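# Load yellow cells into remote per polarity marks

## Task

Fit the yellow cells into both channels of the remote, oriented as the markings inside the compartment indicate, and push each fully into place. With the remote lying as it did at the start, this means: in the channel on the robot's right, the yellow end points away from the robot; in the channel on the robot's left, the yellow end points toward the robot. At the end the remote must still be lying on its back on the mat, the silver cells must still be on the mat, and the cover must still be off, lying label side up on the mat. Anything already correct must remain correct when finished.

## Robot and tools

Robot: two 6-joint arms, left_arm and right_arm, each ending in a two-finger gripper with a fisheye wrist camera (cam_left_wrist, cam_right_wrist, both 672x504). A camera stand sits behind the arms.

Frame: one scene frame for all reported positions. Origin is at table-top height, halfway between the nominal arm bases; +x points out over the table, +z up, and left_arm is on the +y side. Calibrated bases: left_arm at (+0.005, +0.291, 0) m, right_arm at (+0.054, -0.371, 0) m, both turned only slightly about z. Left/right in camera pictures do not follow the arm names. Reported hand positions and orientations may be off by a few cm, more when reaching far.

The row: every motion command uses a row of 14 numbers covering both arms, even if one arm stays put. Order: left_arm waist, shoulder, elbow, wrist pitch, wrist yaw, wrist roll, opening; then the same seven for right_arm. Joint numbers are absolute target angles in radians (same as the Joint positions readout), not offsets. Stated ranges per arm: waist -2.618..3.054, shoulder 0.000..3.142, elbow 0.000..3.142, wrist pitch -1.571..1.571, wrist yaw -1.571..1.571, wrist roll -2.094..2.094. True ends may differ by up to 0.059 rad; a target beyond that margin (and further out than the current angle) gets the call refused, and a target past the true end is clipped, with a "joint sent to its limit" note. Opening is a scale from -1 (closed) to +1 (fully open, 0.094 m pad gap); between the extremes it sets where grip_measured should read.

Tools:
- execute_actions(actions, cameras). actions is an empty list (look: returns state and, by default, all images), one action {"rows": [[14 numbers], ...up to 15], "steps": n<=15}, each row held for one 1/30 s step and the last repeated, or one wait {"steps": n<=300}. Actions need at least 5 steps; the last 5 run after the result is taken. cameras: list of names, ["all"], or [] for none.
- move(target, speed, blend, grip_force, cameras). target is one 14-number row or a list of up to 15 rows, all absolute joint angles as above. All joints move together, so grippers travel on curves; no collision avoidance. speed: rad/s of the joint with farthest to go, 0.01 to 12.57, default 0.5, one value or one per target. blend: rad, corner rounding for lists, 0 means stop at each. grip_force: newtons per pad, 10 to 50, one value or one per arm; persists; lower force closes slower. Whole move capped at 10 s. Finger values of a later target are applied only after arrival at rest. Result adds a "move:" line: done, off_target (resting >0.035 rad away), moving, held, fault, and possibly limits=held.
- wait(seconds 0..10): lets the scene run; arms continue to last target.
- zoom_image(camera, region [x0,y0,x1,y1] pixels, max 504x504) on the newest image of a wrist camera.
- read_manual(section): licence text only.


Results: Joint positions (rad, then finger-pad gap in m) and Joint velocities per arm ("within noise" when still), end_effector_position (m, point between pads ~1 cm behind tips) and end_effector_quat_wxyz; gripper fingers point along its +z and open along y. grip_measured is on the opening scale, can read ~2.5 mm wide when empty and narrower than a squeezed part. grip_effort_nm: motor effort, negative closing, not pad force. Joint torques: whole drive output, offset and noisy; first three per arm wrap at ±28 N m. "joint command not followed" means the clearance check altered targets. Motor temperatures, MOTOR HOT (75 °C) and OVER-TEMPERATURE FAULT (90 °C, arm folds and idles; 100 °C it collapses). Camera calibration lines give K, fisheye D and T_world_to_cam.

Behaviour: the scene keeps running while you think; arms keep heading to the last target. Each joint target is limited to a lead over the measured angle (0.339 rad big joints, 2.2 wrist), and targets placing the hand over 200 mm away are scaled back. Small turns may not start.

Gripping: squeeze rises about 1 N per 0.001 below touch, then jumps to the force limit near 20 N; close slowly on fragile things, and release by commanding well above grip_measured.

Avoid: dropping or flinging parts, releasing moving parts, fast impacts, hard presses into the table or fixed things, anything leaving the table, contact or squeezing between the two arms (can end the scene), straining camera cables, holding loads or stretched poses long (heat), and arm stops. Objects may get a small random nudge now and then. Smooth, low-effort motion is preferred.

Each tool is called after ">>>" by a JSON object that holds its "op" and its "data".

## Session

>>> {"op": "execute_actions", "data": {"actions": []}}

>>> {"op": "zoom_image", "data": {"camera": "cam_left_wrist", "region": [220, 120, 560, 400]}}

>>> {"op": "zoom_image", "data": {"camera": "cam_right_wrist", "region": [80, 230, 480, 500]}}

Scene clock: 0.00 s of 4760.00 s.
left_arm: end_effector_position=(+0.2597, +0.2905, +0.3195) grip_measured=+1.000 grip_effort_nm=n/a end_effector_quat_wxyz=(+0.543, -0.180, +0.809, +0.138) | right_arm: end_effector_position=(+0.2483, -0.2477, +0.3210) grip_measured=+1.000 grip_effort_nm=n/a end_effector_quat_wxyz=(+0.582, -0.235, +0.765, +0.141)
Joint positions: left_arm=[-0.658 0.876 1.095 -0.942 -0.971 -0.599 0.094] | right_arm=[0.604 0.486 0.882 -0.683 0.104 -0.029 0.094]
Joint velocities: within noise
Joint torques (N m): no reading
Motor temperatures (°C): left_arm=[25 25 30 24 23 23 28] | right_arm=[26 23 28 27 23 25 22]
Heat: left arm: 30 °C; right arm: 28 °C.
camera_calibration:
cam_left_wrist: T_world_to_cam=[[0.455783, -0.887152, -0.0722699, 0.164144], [-0.778069, -0.357672, -0.51641, 0.486522], [0.432286, 0.291602, -0.853286, 0.177701], [0, 0, 0, 1]] pos_world=[0.226917, 0.267818, 0.414738]
cam_right_wrist: T_world_to_cam=[[0.556474, -0.830528, 0.0236701, -0.348337], [-0.669427, -0.465042, -0.579313, 0.249895], [0.492143, 0.306527, -0.814761, 0.31129], [0, 0, 0, 1]] pos_world=[0.207928, -0.268511, 0.406639]

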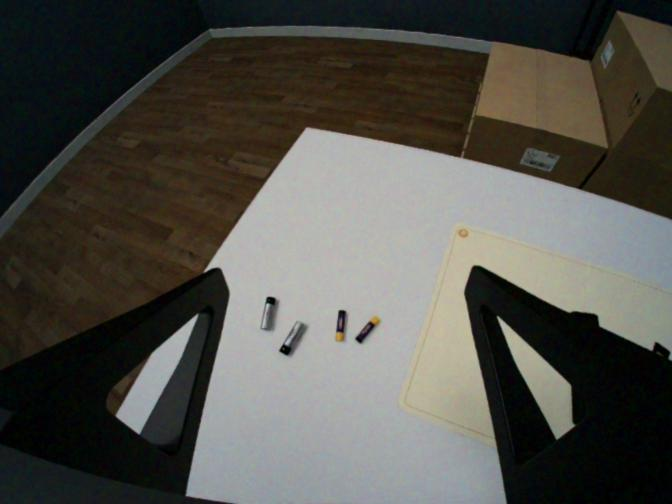

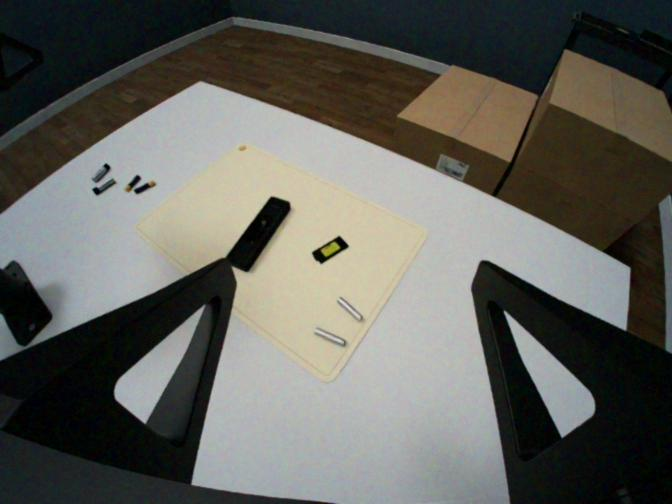

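Scaled by 1.482 from the camera's 672x504 image, which has a finer 960x720 frame.

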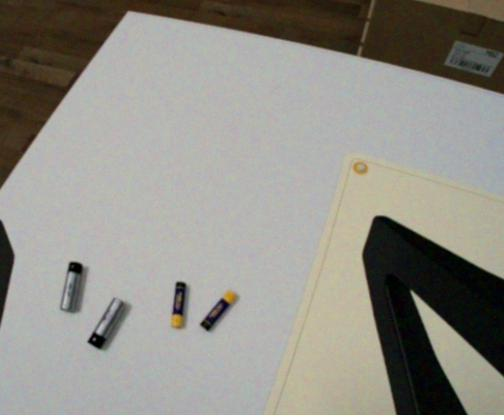

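Scaled by 1.260 from the camera's 672x504 image, which has a finer 960x720 frame.

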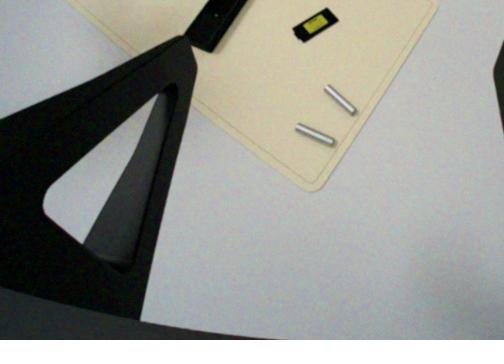

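>>> {"op": "move", "data": {"target": [-0.673,1.835,1.2301,-0.4551,0,0,1,0.604,0.486,0.882,-0.683,0.104,-0.029,1], "speed": 1.0, "cameras": ["cam_left_wrist"]}}

>>> {"op": "zoom_image", "data": {"camera": "cam_left_wrist", "region": [236, 150, 436, 350]}}

Scene clock: 2.83 s of 4760.00 s.
left_arm: end_effector_position=(+0.3561, +0.0338, +0.0557) grip_measured=+1.000 grip_effort_nm=0.00 end_effector_quat_wxyz=(+0.223, +0.301, +0.925, -0.068) | right_arm: end_effector_position=(+0.2483, -0.2477, +0.3210) grip_measured=+1.000 grip_effort_nm=-0.01 end_effector_quat_wxyz=(+0.582, -0.235, +0.765, +0.141)
Joint positions: left_arm=[-0.668 1.83 1.205 -0.475 -0.013 -0.007 0.094] | right_arm=[0.604 0.486 0.882 -0.683 0.104 -0.029 0.094]
Joint torques (N m): left_arm=[-0.42 -8.76 10.58 1.36 0.12 0.08] | right_arm=[0.08 2.47 6.42 2.18 0.02 0.04]
Heat: left arm: 30 °C; right arm: 28 °C.
Kept back: nothing.
move: done
camera_calibration:
cam_left_wrist: T_world_to_cam=[[-0.598337, -0.799446, -0.0536594, 0.244809], [-0.794022, 0.582641, 0.173374, 0.268945], [-0.107339, 0.146343, -0.983393, 0.190111], [0, 0, 0, 1]] pos_world=[0.380433, 0.0111917, 0.153462]
Images, in order (width x height): cam_left_wrist 672x504.

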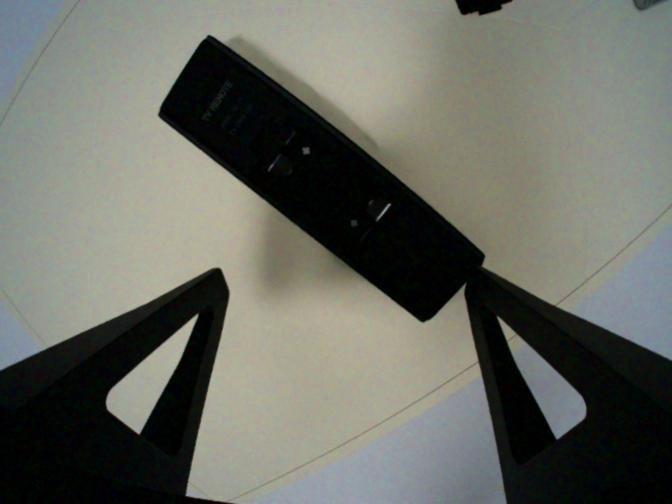

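Scaled by 2.520 from the camera's 672x504 image, which has a finer 960x720 frame.

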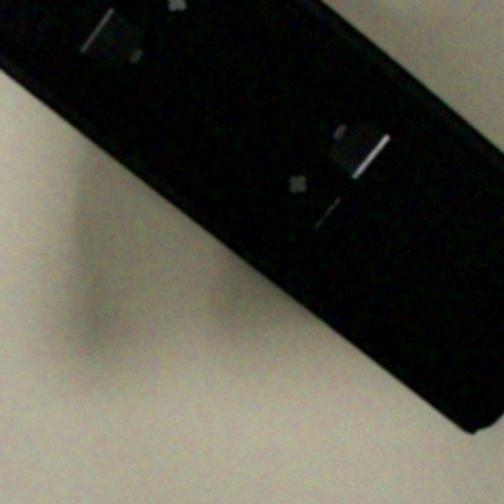

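>>> {"op": "zoom_image", "data": {"camera": "cam_left_wrist", "region": [250, 110, 410, 270]}}

Scaled by 3.150 from the camera's 672x504 image, which has a finer 960x720 frame.

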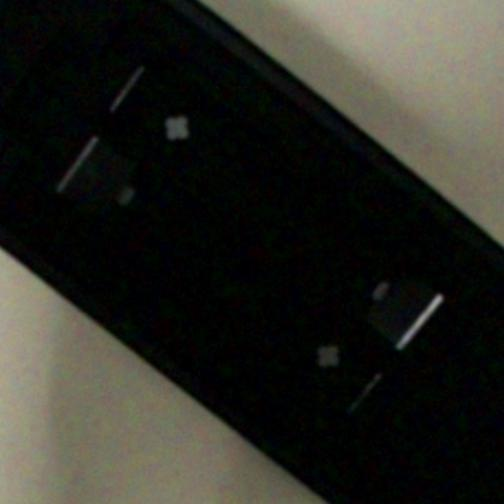

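>>> {"op": "move", "data": {"target": [[-0.5,1.7,1.15,-0.49,0,0,1,0.604,0.486,0.882,-0.683,0.104,-0.029,1],[0.075,1.2131,0.8041,-0.651,0,0,-0.3,0.604,0.486,0.882,-0.683,0.104,-0.029,1]], "speed": 1.2, "blend": [0.15,0], "cameras": ["cam_left_wrist"]}}

>>> {"op": "zoom_image", "data": {"camera": "cam_left_wrist", "region": [240, 150, 440, 330]}}

Scene clock: 5.33 s of 4760.00 s.
left_arm: end_effector_position=(+0.3063, +0.3227, +0.1052) grip_measured=-0.297 grip_effort_nm=-0.15 end_effector_quat_wxyz=(+0.253, -0.051, +0.966, +0.015) | right_arm: end_effector_position=(+0.2483, -0.2477, +0.3210) grip_measured=+1.000 grip_effort_nm=-0.01 end_effector_quat_wxyz=(+0.582, -0.235, +0.765, +0.141)
Joint positions: left_arm=[0.07 1.23 0.815 -0.642 -0.007 -0.005 0.033] | right_arm=[0.604 0.486 0.882 -0.683 0.104 -0.029 0.094]
Joint torques (N m): left_arm=[0.43 -5.24 7.53 1.15 0.08 0.05] | right_arm=[0.08 2.47 6.43 2.19 0.02 0.03]
Heat: left arm: 31 °C; right arm: 29 °C.
Kept back: nothing.
move: done; blend cut to 0.0865 rad at target 1
camera_calibration:
cam_left_wrist: T_world_to_cam=[[0.0923498, -0.994458, -0.0502519, 0.299561], [-0.986419, -0.0982543, 0.13162, 0.335496], [-0.135828, 0.0374143, -0.990026, 0.23575], [0, 0, 0, 1]] pos_world=[0.335297, 0.322044, 0.204294]
Images, in order (width x height): cam_left_wrist 672x504.

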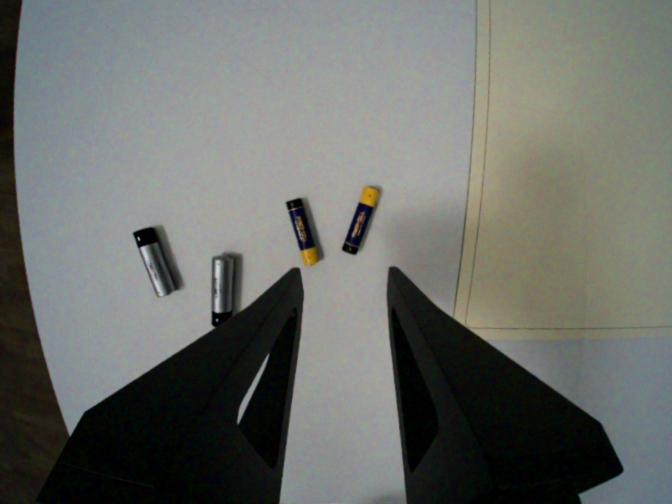

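Scaled by 2.520 from the camera's 672x504 image, which has a finer 960x720 frame.

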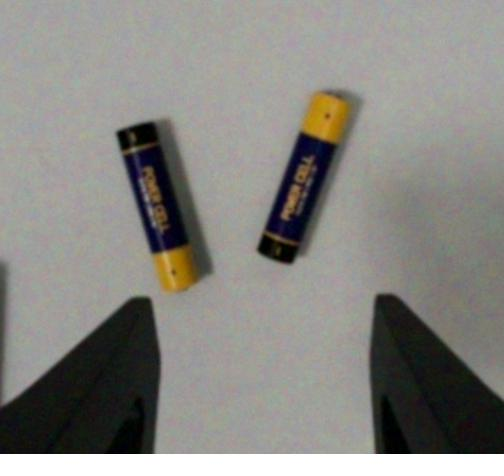

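>>> {"op": "move", "data": {"target": [[0.034,1.8229,1.3274,-1.0753,0,0.298,-0.55,0.604,0.486,0.882,-0.683,0.104,-0.029,1],[0.034,1.882,1.229,-0.930,0,0.298,-0.55,0.604,0.486,0.882,-0.683,0.104,-0.029,1]], "speed": [0.9,0.4], "blend": [0.03,0], "cameras": ["cam_left_wrist"]}}

Scene clock: 7.83 s of 4760.00 s.
left_arm: end_effector_position=(+0.3313, +0.3155, +0.0230) grip_measured=-0.547 grip_effort_nm=-0.15 end_effector_quat_wxyz=(-0.007, +0.110, +0.994, +0.003) | right_arm: end_effector_position=(+0.2483, -0.2477, +0.3210) grip_measured=+1.000 grip_effort_nm=-0.01 end_effector_quat_wxyz=(+0.582, -0.235, +0.765, +0.141)
Joint positions: left_arm=[0.04 1.87 1.234 -0.947 -0.007 0.29 0.021] | right_arm=[0.604 0.486 0.882 -0.683 0.104 -0.029 0.094]
Joint torques (N m): left_arm=[-0.51 -7.62 6.52 0.43 0.08 0.09] | right_arm=[0.08 2.47 6.42 2.19 0.02 0.04]
Heat: left arm: 31 °C; right arm: 30 °C.
Kept back: nothing.
move: done
camera_calibration:
cam_left_wrist: T_world_to_cam=[[-0.253259, -0.966711, -0.0364672, 0.391404], [-0.769796, 0.178555, 0.612806, 0.20004], [-0.585895, 0.183271, -0.789391, 0.256512], [0, 0, 0, 1]] pos_world=[0.403406, 0.295645, 0.0941765]
Images, in order (width x height): cam_left_wrist 672x504.

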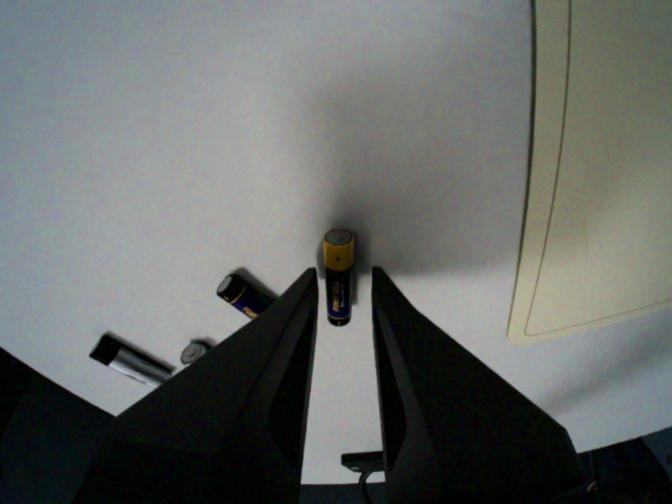

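>>> {"op": "move", "data": {"target": [[0.051,1.885,1.213,-0.919,0,0.298,-0.55,0.604,0.486,0.882,-0.683,0.104,-0.029,1],[0.051,1.885,1.213,-0.919,0,0.298,-0.85,0.604,0.486,0.882,-0.683,0.104,-0.029,1]], "speed": 0.2, "grip_force": 20, "cameras": ["cam_left_wrist"]}}

Scene clock: 13.53 s of 4760.00 s.
left_arm: end_effector_position=(+0.3302, +0.3165, +0.0204) grip_measured=-0.772 grip_effort_nm=-0.45 end_effector_quat_wxyz=(-0.007, +0.109, +0.994, +0.003) | right_arm: end_effector_position=(+0.2483, -0.2477, +0.3210) grip_measured=+1.000 grip_effort_nm=-0.01 end_effector_quat_wxyz=(+0.582, -0.235, +0.765, +0.141)
Joint positions: left_arm=[0.044 1.87 1.223 -0.936 -0.007 0.29 0.011] | right_arm=[0.604 0.486 0.882 -0.683 0.104 -0.029 0.094]
Joint torques (N m): left_arm=[0.51 -7.38 6.02 0.44 0.07 0.11] | right_arm=[0.08 2.47 6.42 2.19 0.02 0.04]
Motor temperatures (°C): left_arm=[25 26 31 24 23 23 28] | right_arm=[26 23 29 32 23 25 22]
Heat: left arm: 31 °C; right arm: 32 °C.
Kept back: nothing.
grip_force (N): 20, 20
move: done
camera_calibration:
cam_left_wrist: T_world_to_cam=[[-0.249868, -0.967587, -0.0366182, 0.391229], [-0.770624, 0.175823, 0.612556, 0.201797], [-0.586263, 0.181277, -0.789578, 0.254393], [0, 0, 0, 1]] pos_world=[0.402407, 0.296952, 0.0915771]
Images, in order (width x height): cam_left_wrist 672x504.

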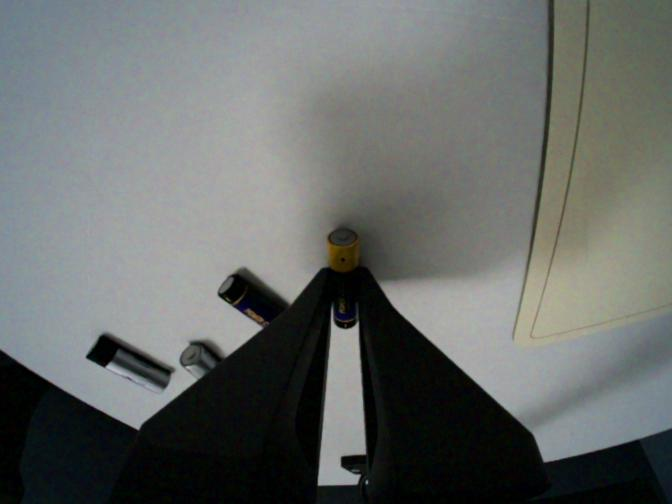

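>>> {"op": "move", "data": {"target": [[0.044,1.8229,1.3274,-1.085,0,0.298,-0.85,0.604,0.486,0.882,-0.683,0.104,-0.029,1],[-0.6385,2.529,2.434,-1.485,0,-0.879,-0.85,0.604,0.486,0.882,-0.683,0.104,-0.029,1]], "speed": [0.5,0.9], "blend": [0.1,0], "cameras": ["cam_left_wrist"]}}

>>> {"op": "zoom_image", "data": {"camera": "cam_left_wrist", "region": [256, 120, 416, 280]}}

Scene clock: 16.33 s of 4760.00 s.
left_arm: end_effector_position=(+0.3993, +0.0128, +0.0611) grip_measured=-0.773 grip_effort_nm=-0.47 end_effector_quat_wxyz=(+0.000, -0.127, +0.992, -0.002) | right_arm: end_effector_position=(+0.2483, -0.2477, +0.3210) grip_measured=+1.000 grip_effort_nm=-0.01 end_effector_quat_wxyz=(+0.582, -0.235, +0.765, +0.141)
Joint positions: left_arm=[-0.643 2.505 2.408 -1.471 0.003 -0.87 0.011] | right_arm=[0.604 0.486 0.882 -0.683 0.104 -0.029 0.094]
Joint torques (N m): left_arm=[0.39 -12.1 10.1 0.14 -0.01 -0.06] | right_arm=[0.08 2.48 6.42 2.18 0.02 0.04]
Heat: left arm: 31 °C; right arm: 33 °C.
Kept back: nothing.
grip_force (N): 20, 20
move: done; blend cut to 0.083 rad at target 1
camera_calibration:
cam_left_wrist: T_world_to_cam=[[0.218858, -0.975305, -0.0296946, -0.0713586], [-0.775091, -0.192256, 0.60189, 0.290754], [-0.592735, -0.108712, -0.798027, 0.388864], [0, 0, 0, 1]] pos_world=[0.471472, 0.0285772, 0.133203]
Images, in order (width x height): cam_left_wrist 672x504.

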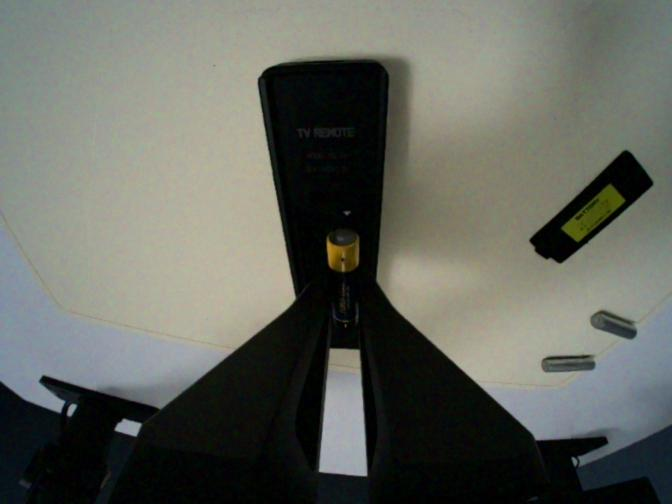

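Scaled by 3.150 from the camera's 672x504 image, which has a finer 960x720 frame.

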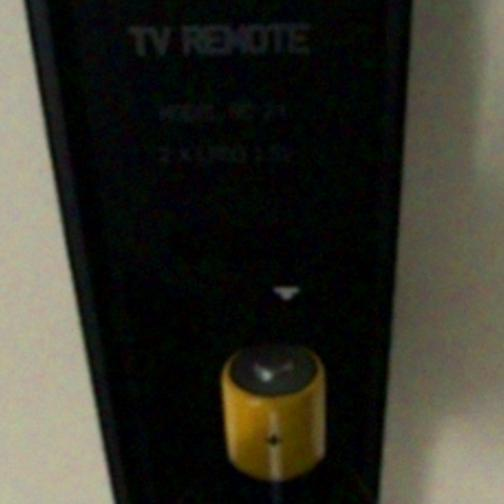

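>>> {"op": "move", "data": {"target": [-0.641,2.505,2.336,-1.406,0,-0.879,-0.85,0.604,0.486,0.882,-0.683,0.104,-0.029,1], "speed": 0.2, "cameras": ["cam_left_wrist"]}}

>>> {"op": "zoom_image", "data": {"camera": "cam_left_wrist", "region": [256, 120, 416, 280]}}

Scene clock: 17.83 s of 4760.00 s.
left_arm: end_effector_position=(+0.3985, +0.0134, +0.0452) grip_measured=-0.773 grip_effort_nm=-0.47 end_effector_quat_wxyz=(-0.004, -0.128, +0.992, +0.002) | right_arm: end_effector_position=(+0.2483, -0.2477, +0.3210) grip_measured=+1.000 grip_effort_nm=-0.01 end_effector_quat_wxyz=(+0.582, -0.235, +0.765, +0.141)
Joint positions: left_arm=[-0.643 2.505 2.345 -1.419 0.003 -0.871 0.011] | right_arm=[0.604 0.486 0.882 -0.683 0.104 -0.029 0.094]
Joint torques (N m): left_arm=[0.14 -14.15 6.65 0.38 -0.04 -0.1] | right_arm=[0.08 2.47 6.42 2.18 0.02 0.04]
Heat: left arm: 32 °C; right arm: 33 °C.
Kept back: nothing.
grip_force (N): 20, 20
move: done
camera_calibration:
cam_left_wrist: T_world_to_cam=[[0.219323, -0.974915, -0.037926, -0.0708908], [-0.769456, -0.19674, 0.607644, 0.29733], [-0.599863, -0.104088, -0.793303, 0.378353], [0, 0, 0, 1]] pos_world=[0.47129, 0.0287659, 0.116789]
Images, in order (width x height): cam_left_wrist 672x504.

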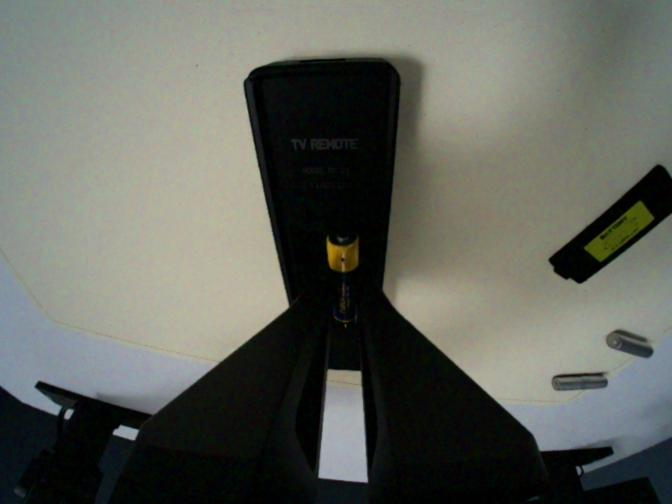

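Scaled by 3.150 from the camera's 672x504 image, which has a finer 960x720 frame.

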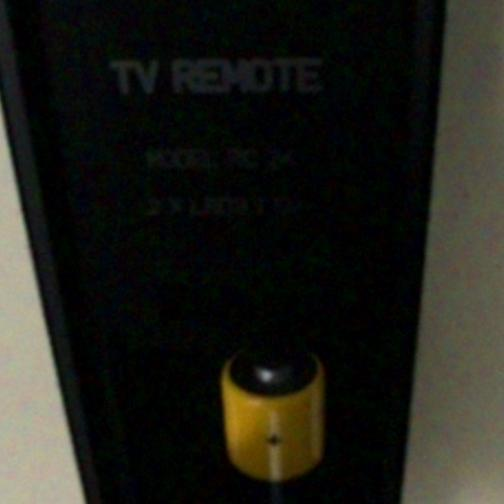

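>>> {"op": "move", "data": {"target": [-0.654,2.505,2.338,-1.402,0,-0.884,-0.85,0.604,0.486,0.882,-0.683,0.104,-0.029,1], "speed": 0.2, "cameras": ["cam_left_wrist"]}}

>>> {"op": "zoom_image", "data": {"camera": "cam_left_wrist", "region": [256, 120, 416, 280]}}

Scene clock: 19.27 s of 4760.00 s.
left_arm: end_effector_position=(+0.3991, +0.0125, +0.0452) grip_measured=-0.773 grip_effort_nm=-0.47 end_effector_quat_wxyz=(-0.003, -0.130, +0.992, +0.000) | right_arm: end_effector_position=(+0.2483, -0.2477, +0.3210) grip_measured=+1.000 grip_effort_nm=-0.01 end_effector_quat_wxyz=(+0.582, -0.235, +0.765, +0.141)
Joint positions: left_arm=[-0.644 2.505 2.345 -1.415 0.003 -0.875 0.011] | right_arm=[0.604 0.486 0.882 -0.683 0.104 -0.029 0.094]
Joint torques (N m): left_arm=[-0.81 -14.11 6.83 0.4 -0.02 -0.09] | right_arm=[0.08 2.48 6.42 2.18 0.02 0.04]
Heat: left arm: 32 °C; right arm: 34 °C.
Kept back: nothing.
grip_force (N): 20, 20
move: done
camera_calibration:
cam_left_wrist: T_world_to_cam=[[0.223187, -0.974153, -0.0348425, -0.0736276], [-0.770803, -0.198253, 0.60544, 0.298269], [-0.596699, -0.10827, -0.795128, 0.377479], [0, 0, 0, 1]] pos_world=[0.471581, 0.0282778, 0.116995]
Images, in order (width x height): cam_left_wrist 672x504.

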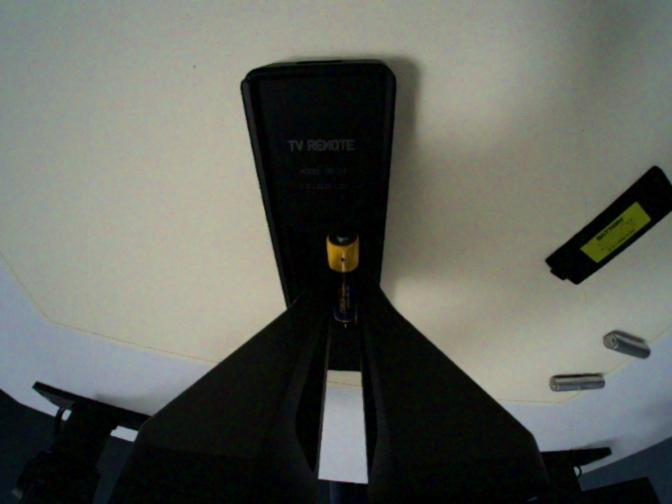

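Scaled by 3.150 from the camera's 672x504 image, which has a finer 960x720 frame.

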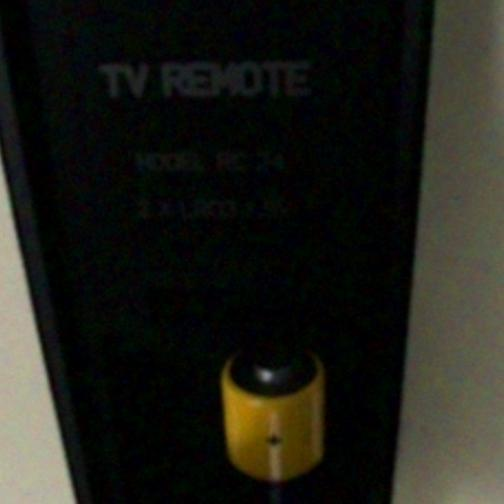

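>>> {"op": "move", "data": {"target": [-0.655,2.505,2.298,-1.370,0,-0.884,-0.85,0.604,0.486,0.882,-0.683,0.104,-0.029,1], "speed": 0.15, "cameras": ["cam_left_wrist"]}}

>>> {"op": "zoom_image", "data": {"camera": "cam_left_wrist", "region": [256, 140, 416, 300]}}

Scene clock: 20.37 s of 4760.00 s.
left_arm: end_effector_position=(+0.3972, +0.0131, +0.0381) grip_measured=-0.773 grip_effort_nm=-0.47 end_effector_quat_wxyz=(-0.006, -0.129, +0.992, +0.003) | right_arm: end_effector_position=(+0.2483, -0.2477, +0.3210) grip_measured=+1.000 grip_effort_nm=-0.01 end_effector_quat_wxyz=(+0.582, -0.235, +0.765, +0.141)
Joint positions: left_arm=[-0.645 2.505 2.317 -1.396 0.003 -0.876 0.011] | right_arm=[0.604 0.486 0.882 -0.683 0.104 -0.029 0.094]
Joint torques (N m): left_arm=[-0.76 -14.06 5.74 0.54 -0.03 -0.09] | right_arm=[0.08 2.48 6.42 2.19 0.02 0.03]
Heat: left arm: 32 °C; right arm: 34 °C.
Kept back: nothing.
grip_force (N): 20, 20
move: done
camera_calibration:
cam_left_wrist: T_world_to_cam=[[0.222186, -0.974114, -0.0416493, -0.0722042], [-0.766045, -0.200834, 0.610606, 0.299136], [-0.603165, -0.103763, -0.790838, 0.373203], [0, 0, 0, 1]] pos_world=[0.470297, 0.0284663, 0.109482]
Images, in order (width x height): cam_left_wrist 672x504.

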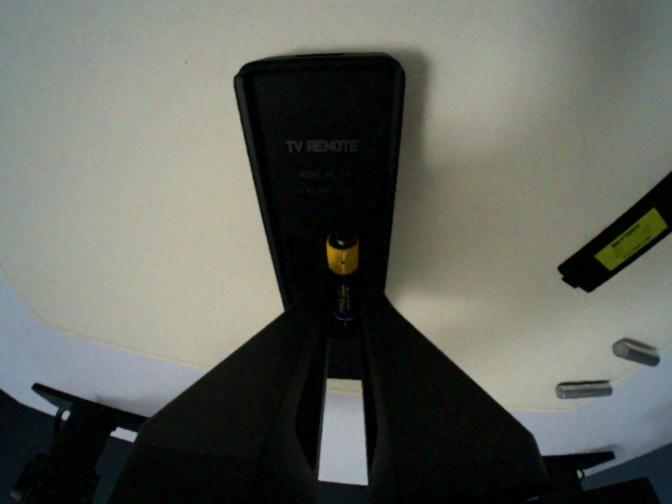

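Scaled by 3.150 from the camera's 672x504 image, which has a finer 960x720 frame.

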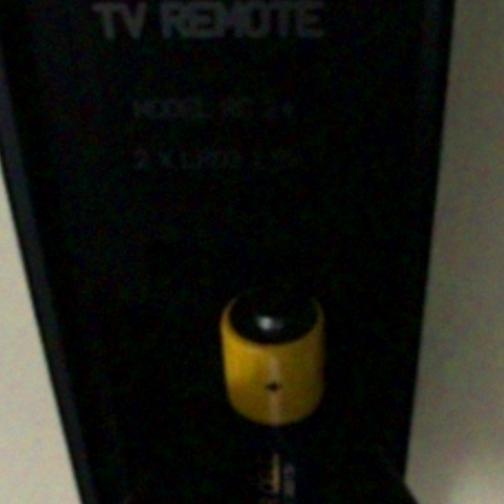

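>>> {"op": "move", "data": {"target": [-0.655,2.505,2.283,-1.365,0,-0.884,-0.85,0.604,0.486,0.882,-0.683,0.104,-0.029,1], "speed": 0.1}}

Scene clock: 21.30 s of 4760.00 s.
left_arm: end_effector_position=(+0.3969, +0.0133, +0.0365) grip_measured=-0.773 grip_effort_nm=-0.47 end_effector_quat_wxyz=(-0.007, -0.129, +0.992, +0.004) | right_arm: end_effector_position=(+0.2483, -0.2477, +0.3210) grip_measured=+1.000 grip_effort_nm=-0.01 end_effector_quat_wxyz=(+0.582, -0.235, +0.765, +0.141)
Joint positions: left_arm=[-0.645 2.505 2.31 -1.392 0.003 -0.876 0.011] | right_arm=[0.604 0.486 0.882 -0.683 0.104 -0.029 0.094]
Joint torques (N m): left_arm=[-0.77 -14.11 4.93 0.53 -0.04 -0.07] | right_arm=[0.08 2.48 6.42 2.18 0.02 0.04]
Heat: left arm: 32 °C; right arm: 34 °C.
Kept back: nothing.
grip_force (N): 20, 20
move: done

Release slightly.

>>> {"op": "move", "data": {"target": [-0.655,2.505,2.290,-1.370,0,-0.884,-0.70,0.604,0.486,0.882,-0.683,0.104,-0.029,1], "speed": 0.1, "cameras": ["cam_left_wrist"]}}

>>> {"op": "zoom_image", "data": {"camera": "cam_left_wrist", "region": [256, 160, 416, 320]}}

Scene clock: 22.23 s of 4760.00 s.
left_arm: end_effector_position=(+0.3957, +0.0152, +0.0343) grip_measured=-0.703 grip_effort_nm=0.16 end_effector_quat_wxyz=(-0.008, -0.130, +0.991, +0.009) | right_arm: end_effector_position=(+0.2483, -0.2477, +0.3210) grip_measured=+1.000 grip_effort_nm=-0.01 end_effector_quat_wxyz=(+0.582, -0.235, +0.765, +0.141)
Joint positions: left_arm=[-0.645 2.505 2.301 -1.391 -0.001 -0.877 0.014] | right_arm=[0.604 0.486 0.882 -0.683 0.104 -0.029 0.094]
Joint torques (N m): left_arm=[-0.76 -14.11 6.45 0.46 0.02 -0.03] | right_arm=[0.08 2.48 6.42 2.19 0.02 0.04]
Heat: left arm: 32 °C; right arm: 34 °C.
Kept back: nothing.
grip_force (N): 20, 20
move: done
camera_calibration:
cam_left_wrist: T_world_to_cam=[[0.223304, -0.973338, -0.0524295, -0.0700779], [-0.762255, -0.207896, 0.612981, 0.299214], [-0.607538, -0.0969165, -0.788356, 0.370977], [0, 0, 0, 1]] pos_world=[0.469108, 0.0299497, 0.105375]
Images, in order (width x height): cam_left_wrist 672x504.

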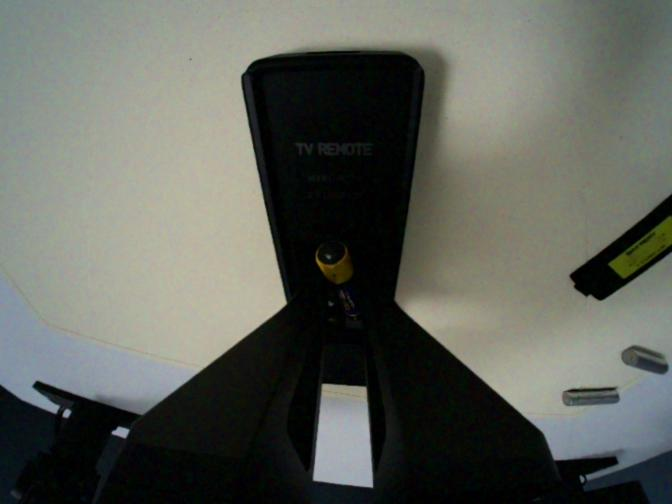

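Scaled by 3.150 from the camera's 672x504 image, which has a finer 960x720 frame.

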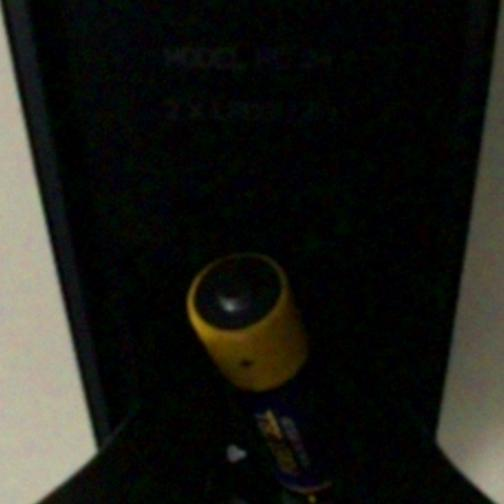

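>>> {"op": "move", "data": {"target": [-0.655,2.505,2.366,-1.419,0,-0.884,-0.70,0.604,0.486,0.882,-0.683,0.104,-0.029,1], "speed": 0.15, "cameras": ["cam_left_wrist"]}}

>>> {"op": "zoom_image", "data": {"camera": "cam_left_wrist", "region": [256, 160, 416, 320]}}

Scene clock: 23.87 s of 4760.00 s.
left_arm: end_effector_position=(+0.4009, +0.0114, +0.0447) grip_measured=-0.703 grip_effort_nm=0.16 end_effector_quat_wxyz=(+0.002, -0.130, +0.992, -0.001) | right_arm: end_effector_position=(+0.2483, -0.2477, +0.3210) grip_measured=+1.000 grip_effort_nm=-0.01 end_effector_quat_wxyz=(+0.582, -0.235, +0.765, +0.141)
Joint positions: left_arm=[-0.645 2.505 2.343 -1.405 -0.001 -0.877 0.014] | right_arm=[0.604 0.486 0.882 -0.683 0.104 -0.029 0.094]
Joint torques (N m): left_arm=[-0.79 -14.19 9.8 0.14 0.01 -0.02] | right_arm=[0.08 2.47 6.42 2.18 0.02 0.03]
Heat: left arm: 32 °C; right arm: 35 °C.
Kept back: nothing.
grip_force (N): 20, 20
move: done
camera_calibration:
cam_left_wrist: T_world_to_cam=[[0.224269, -0.974021, -0.0314105, -0.0756543], [-0.775866, -0.197962, 0.599035, 0.301991], [-0.58969, -0.109975, -0.800107, 0.375437], [0, 0, 0, 1]] pos_world=[0.472663, 0.0273824, 0.11711]
Images, in order (width x height): cam_left_wrist 672x504.

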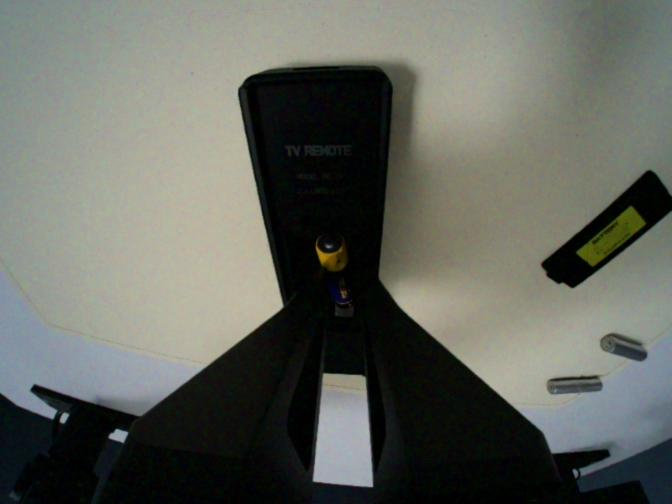

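Scaled by 3.150 from the camera's 672x504 image, which has a finer 960x720 frame.

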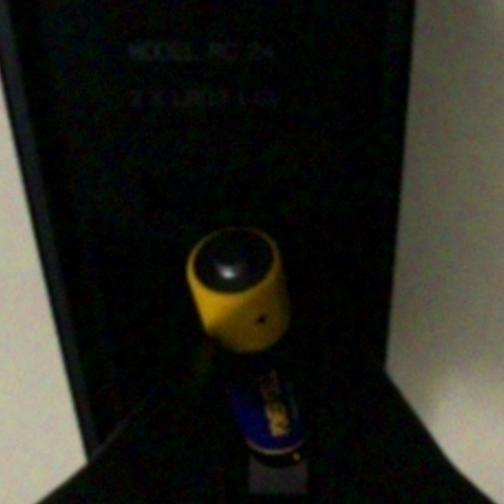

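>>> {"op": "move", "data": {"target": [[-0.648,2.50,2.44,-1.48,0,-0.88,-0.70,0.604,0.486,0.882,-0.683,0.104,-0.029,1],[-0.6165,2.416,2.290,-1.408,0,-0.847,-0.96,0.604,0.486,0.882,-0.683,0.104,-0.029,1]], "speed": 0.3, "cameras": ["cam_left_wrist"]}}

>>> {"op": "zoom_image", "data": {"camera": "cam_left_wrist", "region": [276, 140, 436, 300]}}

Scene clock: 27.97 s of 4760.00 s.
left_arm: end_effector_position=(+0.3994, +0.0273, +0.0571) grip_measured=-0.957 grip_effort_nm=-0.15 end_effector_quat_wxyz=(-0.001, -0.130, +0.991, +0.002) | right_arm: end_effector_position=(+0.2483, -0.2477, +0.3210) grip_measured=+1.000 grip_effort_nm=-0.01 end_effector_quat_wxyz=(+0.582, -0.235, +0.765, +0.141)
Joint positions: left_arm=[-0.62 2.455 2.301 -1.421 -0.001 -0.853 0.002] | right_arm=[0.604 0.486 0.882 -0.683 0.104 -0.029 0.094]
Joint torques (N m): left_arm=[0.23 -17.66 6.48 0.42 0.02 0.08] | right_arm=[0.08 2.48 6.42 2.19 0.02 0.04]
Heat: left arm: 32 °C; right arm: 35 °C.
Kept back: nothing.
grip_force (N): 20, 20
move: off_target (left_arm); target 2's new numbers were sent with left_arm's shoulder 0.039 rad from that target; left_arm: the shoulder is farthest, 0.039 rad from its target
camera_calibration:
cam_left_wrist: T_world_to_cam=[[0.225091, -0.973622, -0.0373468, -0.0594094], [-0.771689, -0.201545, 0.603221, 0.294793], [-0.594836, -0.106959, -0.796699, 0.388031], [0, 0, 0, 1]] pos_world=[0.471676, 0.0430753, 0.1291]
Images, in order (width x height): cam_left_wrist 672x504.

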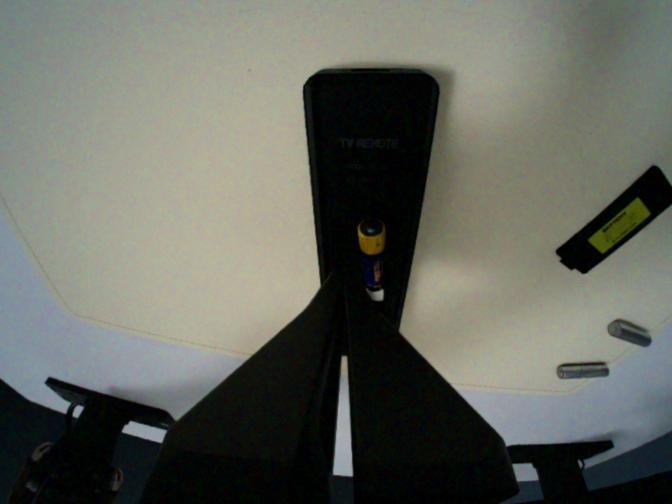

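Scaled by 3.150 from the camera's 672x504 image, which has a finer 960x720 frame.

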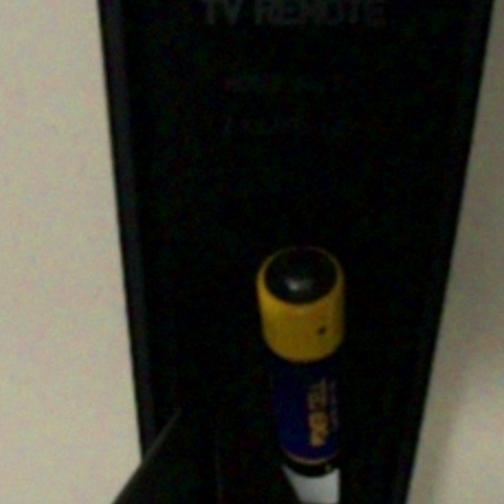

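>>> {"op": "move", "data": {"target": [[-0.6165,2.416,2.196,-1.320,0,-0.847,-0.96,0.604,0.486,0.882,-0.683,0.104,-0.029,1],[-0.636,2.425,2.190,-1.303,0,-0.852,-0.96,0.604,0.486,0.882,-0.683,0.104,-0.029,1]], "speed": [0.25,0.1], "cameras": ["cam_left_wrist"]}}

>>> {"op": "zoom_image", "data": {"camera": "cam_left_wrist", "region": [276, 160, 436, 320]}}

Scene clock: 29.87 s of 4760.00 s.
left_arm: end_effector_position=(+0.3988, +0.0221, +0.0363) grip_measured=-0.957 grip_effort_nm=-0.15 end_effector_quat_wxyz=(+0.003, -0.126, +0.992, -0.003) | right_arm: end_effector_position=(+0.2483, -0.2477, +0.3210) grip_measured=+1.000 grip_effort_nm=-0.01 end_effector_quat_wxyz=(+0.582, -0.235, +0.765, +0.141)
Joint positions: left_arm=[-0.629 2.445 2.201 -1.318 -0.001 -0.853 0.002] | right_arm=[0.604 0.486 0.882 -0.683 0.104 -0.029 0.094]
Joint torques (N m): left_arm=[-0.61 -15.72 6.61 0.45 -0.02 0.03] | right_arm=[0.08 2.48 6.42 2.19 0.02 0.04]
Heat: left arm: 32 °C; right arm: 36 °C.
Kept back: nothing.
grip_force (N): 20, 20
move: done
camera_calibration:
cam_left_wrist: T_world_to_cam=[[0.216156, -0.97596, -0.0279174, -0.061907], [-0.779675, -0.189752, 0.596742, 0.309038], [-0.587693, -0.107223, -0.801948, 0.367929], [0, 0, 0, 1]] pos_world=[0.47056, 0.0376723, 0.108916]
Images, in order (width x height): cam_left_wrist 672x504.

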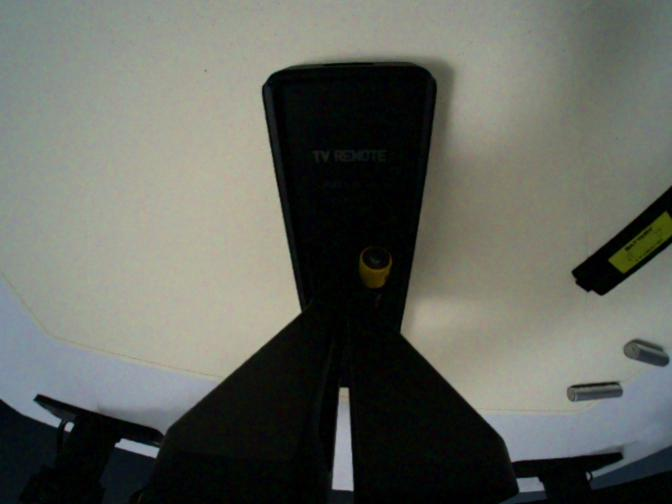

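Scaled by 3.150 from the camera's 672x504 image, which has a finer 960x720 frame.

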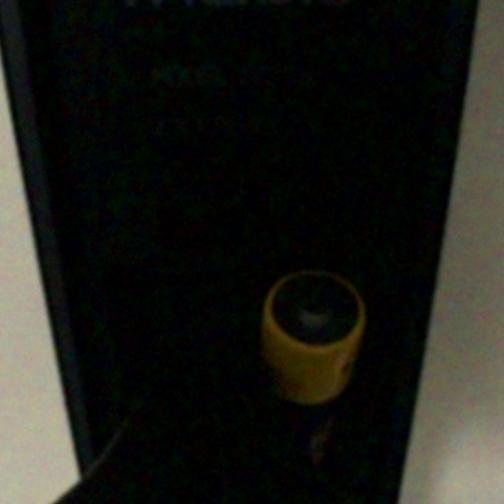

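>>> {"op": "move", "data": {"target": [[-0.625,2.43,2.33,-1.43,0,-0.852,-0.96,0.604,0.486,0.882,-0.683,0.104,-0.029,1],[-0.655,1.835,1.2301,-0.4551,0,0,-0.96,0.604,0.486,0.882,-0.683,0.104,-0.029,1]], "speed": [0.3,0.9], "cameras": ["cam_left_wrist"]}}

>>> {"op": "zoom_image", "data": {"camera": "cam_left_wrist", "region": [250, 110, 410, 270]}}

Scene clock: 35.43 s of 4760.00 s.
left_arm: end_effector_position=(+0.3667, +0.0337, +0.0517) grip_measured=-0.957 grip_effort_nm=-0.14 end_effector_quat_wxyz=(+0.220, +0.293, +0.927, -0.071) | right_arm: end_effector_position=(+0.2483, -0.2477, +0.3210) grip_measured=+1.000 grip_effort_nm=-0.01 end_effector_quat_wxyz=(+0.582, -0.235, +0.765, +0.141)
Joint positions: left_arm=[-0.649 1.869 1.24 -0.475 -0.001 -0.007 0.002] | right_arm=[0.604 0.486 0.882 -0.683 0.104 -0.029 0.094]
Joint torques (N m): left_arm=[-0.54 -12.81 7.09 1.34 0 0.1] | right_arm=[0.08 2.47 6.42 2.19 0.02 0.04]
Motor temperatures (°C): left_arm=[25 31 32 24 23 23 28] | right_arm=[26 23 30 36 23 25 22]
Heat: left arm: 32 °C; right arm: 36 °C.
Kept back: nothing.
grip_force (N): 20, 20
move: done
camera_calibration:
cam_left_wrist: T_world_to_cam=[[-0.587853, -0.807838, -0.0427379, 0.24669], [-0.800264, 0.572987, 0.176812, 0.280602], [-0.118347, 0.138141, -0.983316, 0.191729], [0, 0, 0, 1]] pos_world=[0.392264, 0.0120186, 0.149459]
Images, in order (width x height): cam_left_wrist 672x504.

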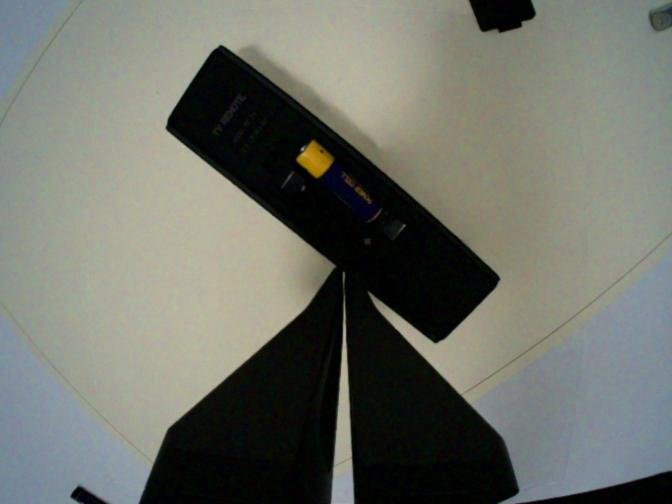

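Scaled by 3.150 from the camera's 672x504 image, which has a finer 960x720 frame.

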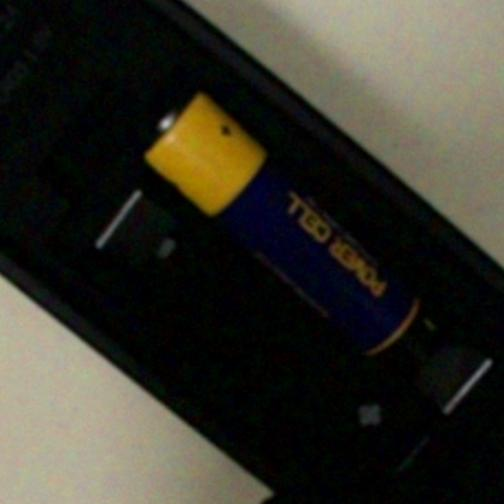

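>>> {"op": "move", "data": {"target": [-0.6125,2.617,2.571,-1.534,0,-0.856,-0.96,0.604,0.486,0.882,-0.683,0.104,-0.029,1], "speed": 0.7, "cameras": ["cam_left_wrist"]}}

>>> {"op": "zoom_image", "data": {"camera": "cam_left_wrist", "region": [256, 160, 416, 320]}}

Scene clock: 39.53 s of 4760.00 s.
left_arm: end_effector_position=(+0.4157, +0.0168, +0.0553) grip_measured=-0.957 grip_effort_nm=-0.14 end_effector_quat_wxyz=(+0.002, -0.128, +0.992, -0.002) | right_arm: end_effector_position=(+0.2483, -0.2477, +0.3210) grip_measured=+1.000 grip_effort_nm=-0.01 end_effector_quat_wxyz=(+0.582, -0.235, +0.765, +0.141)
Joint positions: left_arm=[-0.619 2.59 2.545 -1.52 -0.001 -0.847 0.002] | right_arm=[0.604 0.486 0.882 -0.683 0.104 -0.029 0.094]
Joint torques (N m): left_arm=[0.53 -12.27 9.92 0.14 0 -0.08] | right_arm=[0.08 2.47 6.41 2.18 0.02 0.04]
Heat: left arm: 32 °C; right arm: 37 °C.
Kept back: nothing.
grip_force (N): 20, 20
move: done
camera_calibration:
cam_left_wrist: T_world_to_cam=[[0.220557, -0.974926, -0.0295551, -0.0719741], [-0.777683, -0.194062, 0.597954, 0.308987], [-0.588697, -0.108898, -0.800985, 0.392891], [0, 0, 0, 1]] pos_world=[0.487462, 0.0325783, 0.127813]
Images, in order (width x height): cam_left_wrist 672x504.

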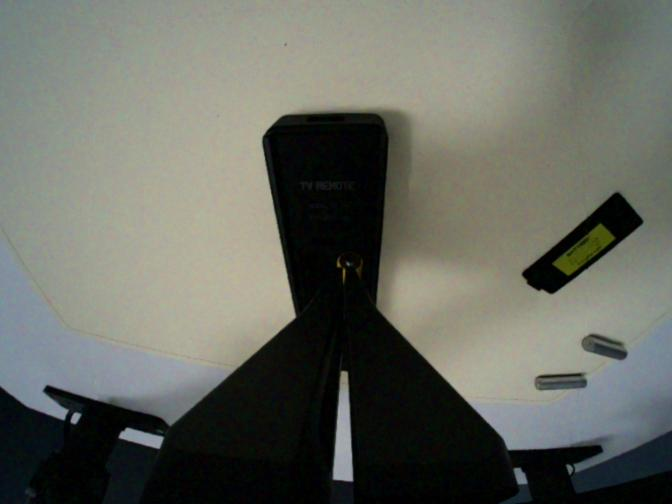

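Scaled by 3.150 from the camera's 672x504 image, which has a finer 960x720 frame.

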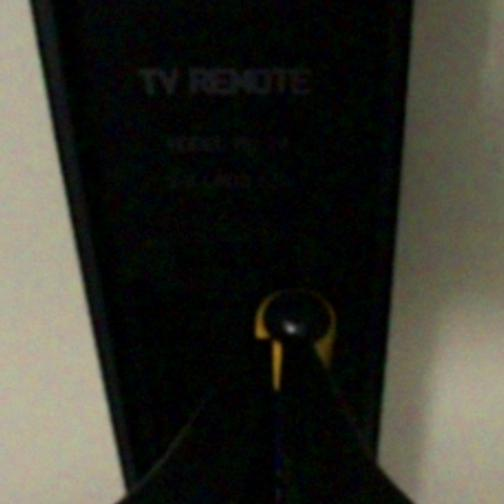

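>>> {"op": "move", "data": {"target": [[-0.6125,2.545,2.468,-1.468,0,-0.856,-0.96,0.604,0.486,0.882,-0.683,0.104,-0.029,1],[-0.636,2.545,2.465,-1.480,0,-0.862,-0.96,0.604,0.486,0.882,-0.683,0.104,-0.029,1]], "speed": 0.15, "cameras": ["cam_left_wrist"]}}

>>> {"op": "zoom_image", "data": {"camera": "cam_left_wrist", "region": [256, 160, 416, 320]}}

Scene clock: 41.83 s of 4760.00 s.
left_arm: end_effector_position=(+0.4086, +0.0145, +0.0399) grip_measured=-0.957 grip_effort_nm=-0.15 end_effector_quat_wxyz=(-0.008, -0.125, +0.992, +0.007) | right_arm: end_effector_position=(+0.2483, -0.2477, +0.3210) grip_measured=+1.000 grip_effort_nm=-0.01 end_effector_quat_wxyz=(+0.582, -0.235, +0.765, +0.141)
Joint positions: left_arm=[-0.631 2.588 2.479 -1.483 0 -0.853 0.002] | right_arm=[0.604 0.486 0.882 -0.683 0.104 -0.029 0.094]
Joint torques (N m): left_arm=[-0.49 -18.63 6.08 0.26 0 -0.05] | right_arm=[0.08 2.48 6.42 2.18 0.02 0.04]
Heat: left arm: 32 °C; right arm: 37 °C.
Kept back: nothing.
grip_force (N): 20, 20
move: off_target (left_arm); left_arm: the shoulder is farthest, 0.043 rad from its target
camera_calibration:
cam_left_wrist: T_world_to_cam=[[0.214434, -0.975495, -0.0492749, -0.0698788], [-0.764876, -0.199082, 0.612642, 0.306487], [-0.607439, -0.0936824, -0.788823, 0.383085], [0, 0, 0, 1]] pos_world=[0.48211, 0.028738, 0.110976]
Images, in order (width x height): cam_left_wrist 672x504.

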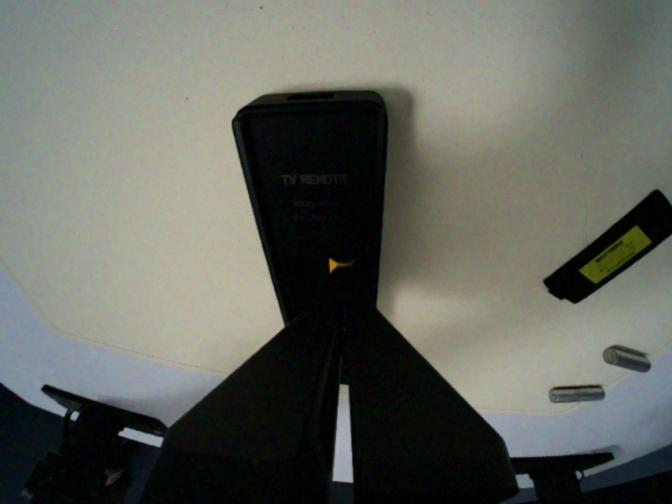

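Scaled by 3.150 from the camera's 672x504 image, which has a finer 960x720 frame.

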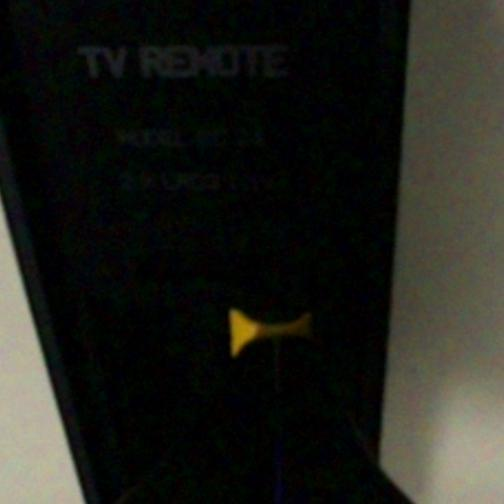

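>>> {"op": "move", "data": {"target": [-0.634,2.555,2.435,-1.446,0,-0.860,-0.96,0.604,0.486,0.882,-0.683,0.104,-0.029,1], "speed": 0.15}}

>>> {"op": "move", "data": {"target": [[-0.628,2.55,2.50,-1.53,0,-0.855,-0.96,0.604,0.486,0.882,-0.683,0.104,-0.029,1],[-0.655,1.835,1.2301,-0.4551,0,0,-0.96,0.604,0.486,0.882,-0.683,0.104,-0.029,1]], "speed": [0.3,0.9], "cameras": ["cam_left_wrist"]}}

>>> {"op": "zoom_image", "data": {"camera": "cam_left_wrist", "region": [250, 110, 410, 270]}}

Scene clock: 42.80 s of 4760.00 s.
left_arm: end_effector_position=(+0.4079, +0.0149, +0.0367) grip_measured=-0.957 grip_effort_nm=-0.14 end_effector_quat_wxyz=(-0.009, -0.125, +0.992, +0.008) | right_arm: end_effector_position=(+0.2483, -0.2477, +0.3210) grip_measured=+1.000 grip_effort_nm=-0.01 end_effector_quat_wxyz=(+0.582, -0.235, +0.765, +0.141)
Joint positions: left_arm=[-0.631 2.582 2.454 -1.466 0 -0.853 0.002] | right_arm=[0.604 0.486 0.882 -0.683 0.104 -0.029 0.094]
Joint torques (N m): left_arm=[-0.32 -17.06 5.75 0.44 0 -0.07] | right_arm=[0.08 2.47 6.42 2.19 0.02 0.03]
Heat: left arm: 32 °C; right arm: 37 °C.
Kept back: nothing.
grip_force (N): 20, 20
move: done

Scene clock: 46.13 s of 4760.00 s.
left_arm: end_effector_position=(+0.3667, +0.0336, +0.0519) grip_measured=-0.957 grip_effort_nm=-0.14 end_effector_quat_wxyz=(+0.221, +0.293, +0.927, -0.071) | right_arm: end_effector_position=(+0.2483, -0.2477, +0.3210) grip_measured=+1.000 grip_effort_nm=-0.01 end_effector_quat_wxyz=(+0.582, -0.235, +0.765, +0.141)
Joint positions: left_arm=[-0.649 1.868 1.24 -0.475 0 -0.007 0.002] | right_arm=[0.604 0.486 0.882 -0.683 0.104 -0.029 0.094]
Joint torques (N m): left_arm=[-0.58 -12.68 7.09 1.34 0.02 0.09] | right_arm=[0.08 2.47 6.42 2.18 0.02 0.04]
Heat: left arm: 32 °C; right arm: 37 °C.
Kept back: nothing.
grip_force (N): 20, 20
move: done
camera_calibration:
cam_left_wrist: T_world_to_cam=[[-0.58799, -0.807751, -0.0424995, 0.246653], [-0.800191, 0.573204, 0.176439, 0.280528], [-0.118158, 0.137752, -0.983394, 0.191758], [0, 0, 0, 1]] pos_world=[0.392164, 0.0120196, 0.14956]
Images, in order (width x height): cam_left_wrist 672x504.

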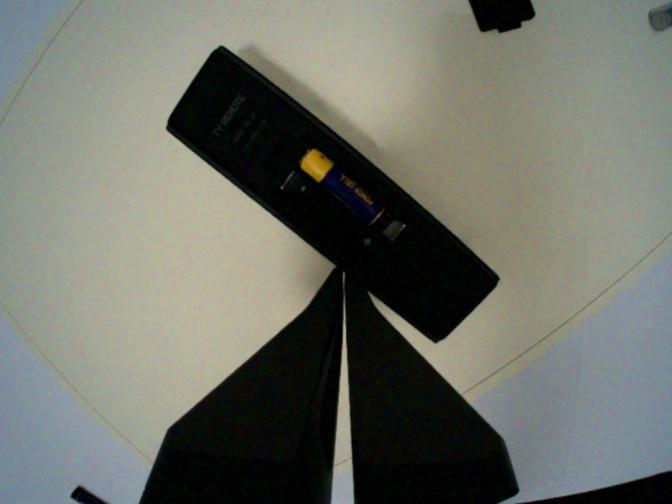

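Scaled by 3.150 from the camera's 672x504 image, which has a finer 960x720 frame.

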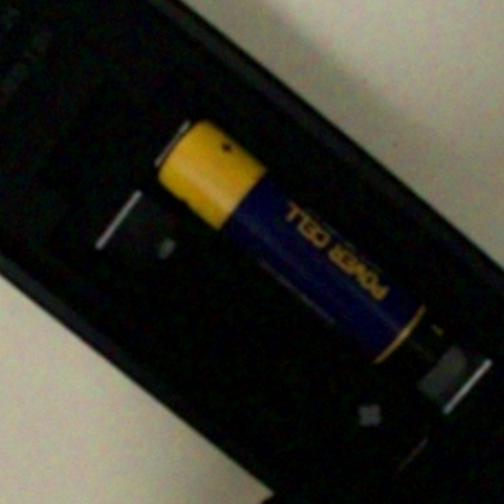

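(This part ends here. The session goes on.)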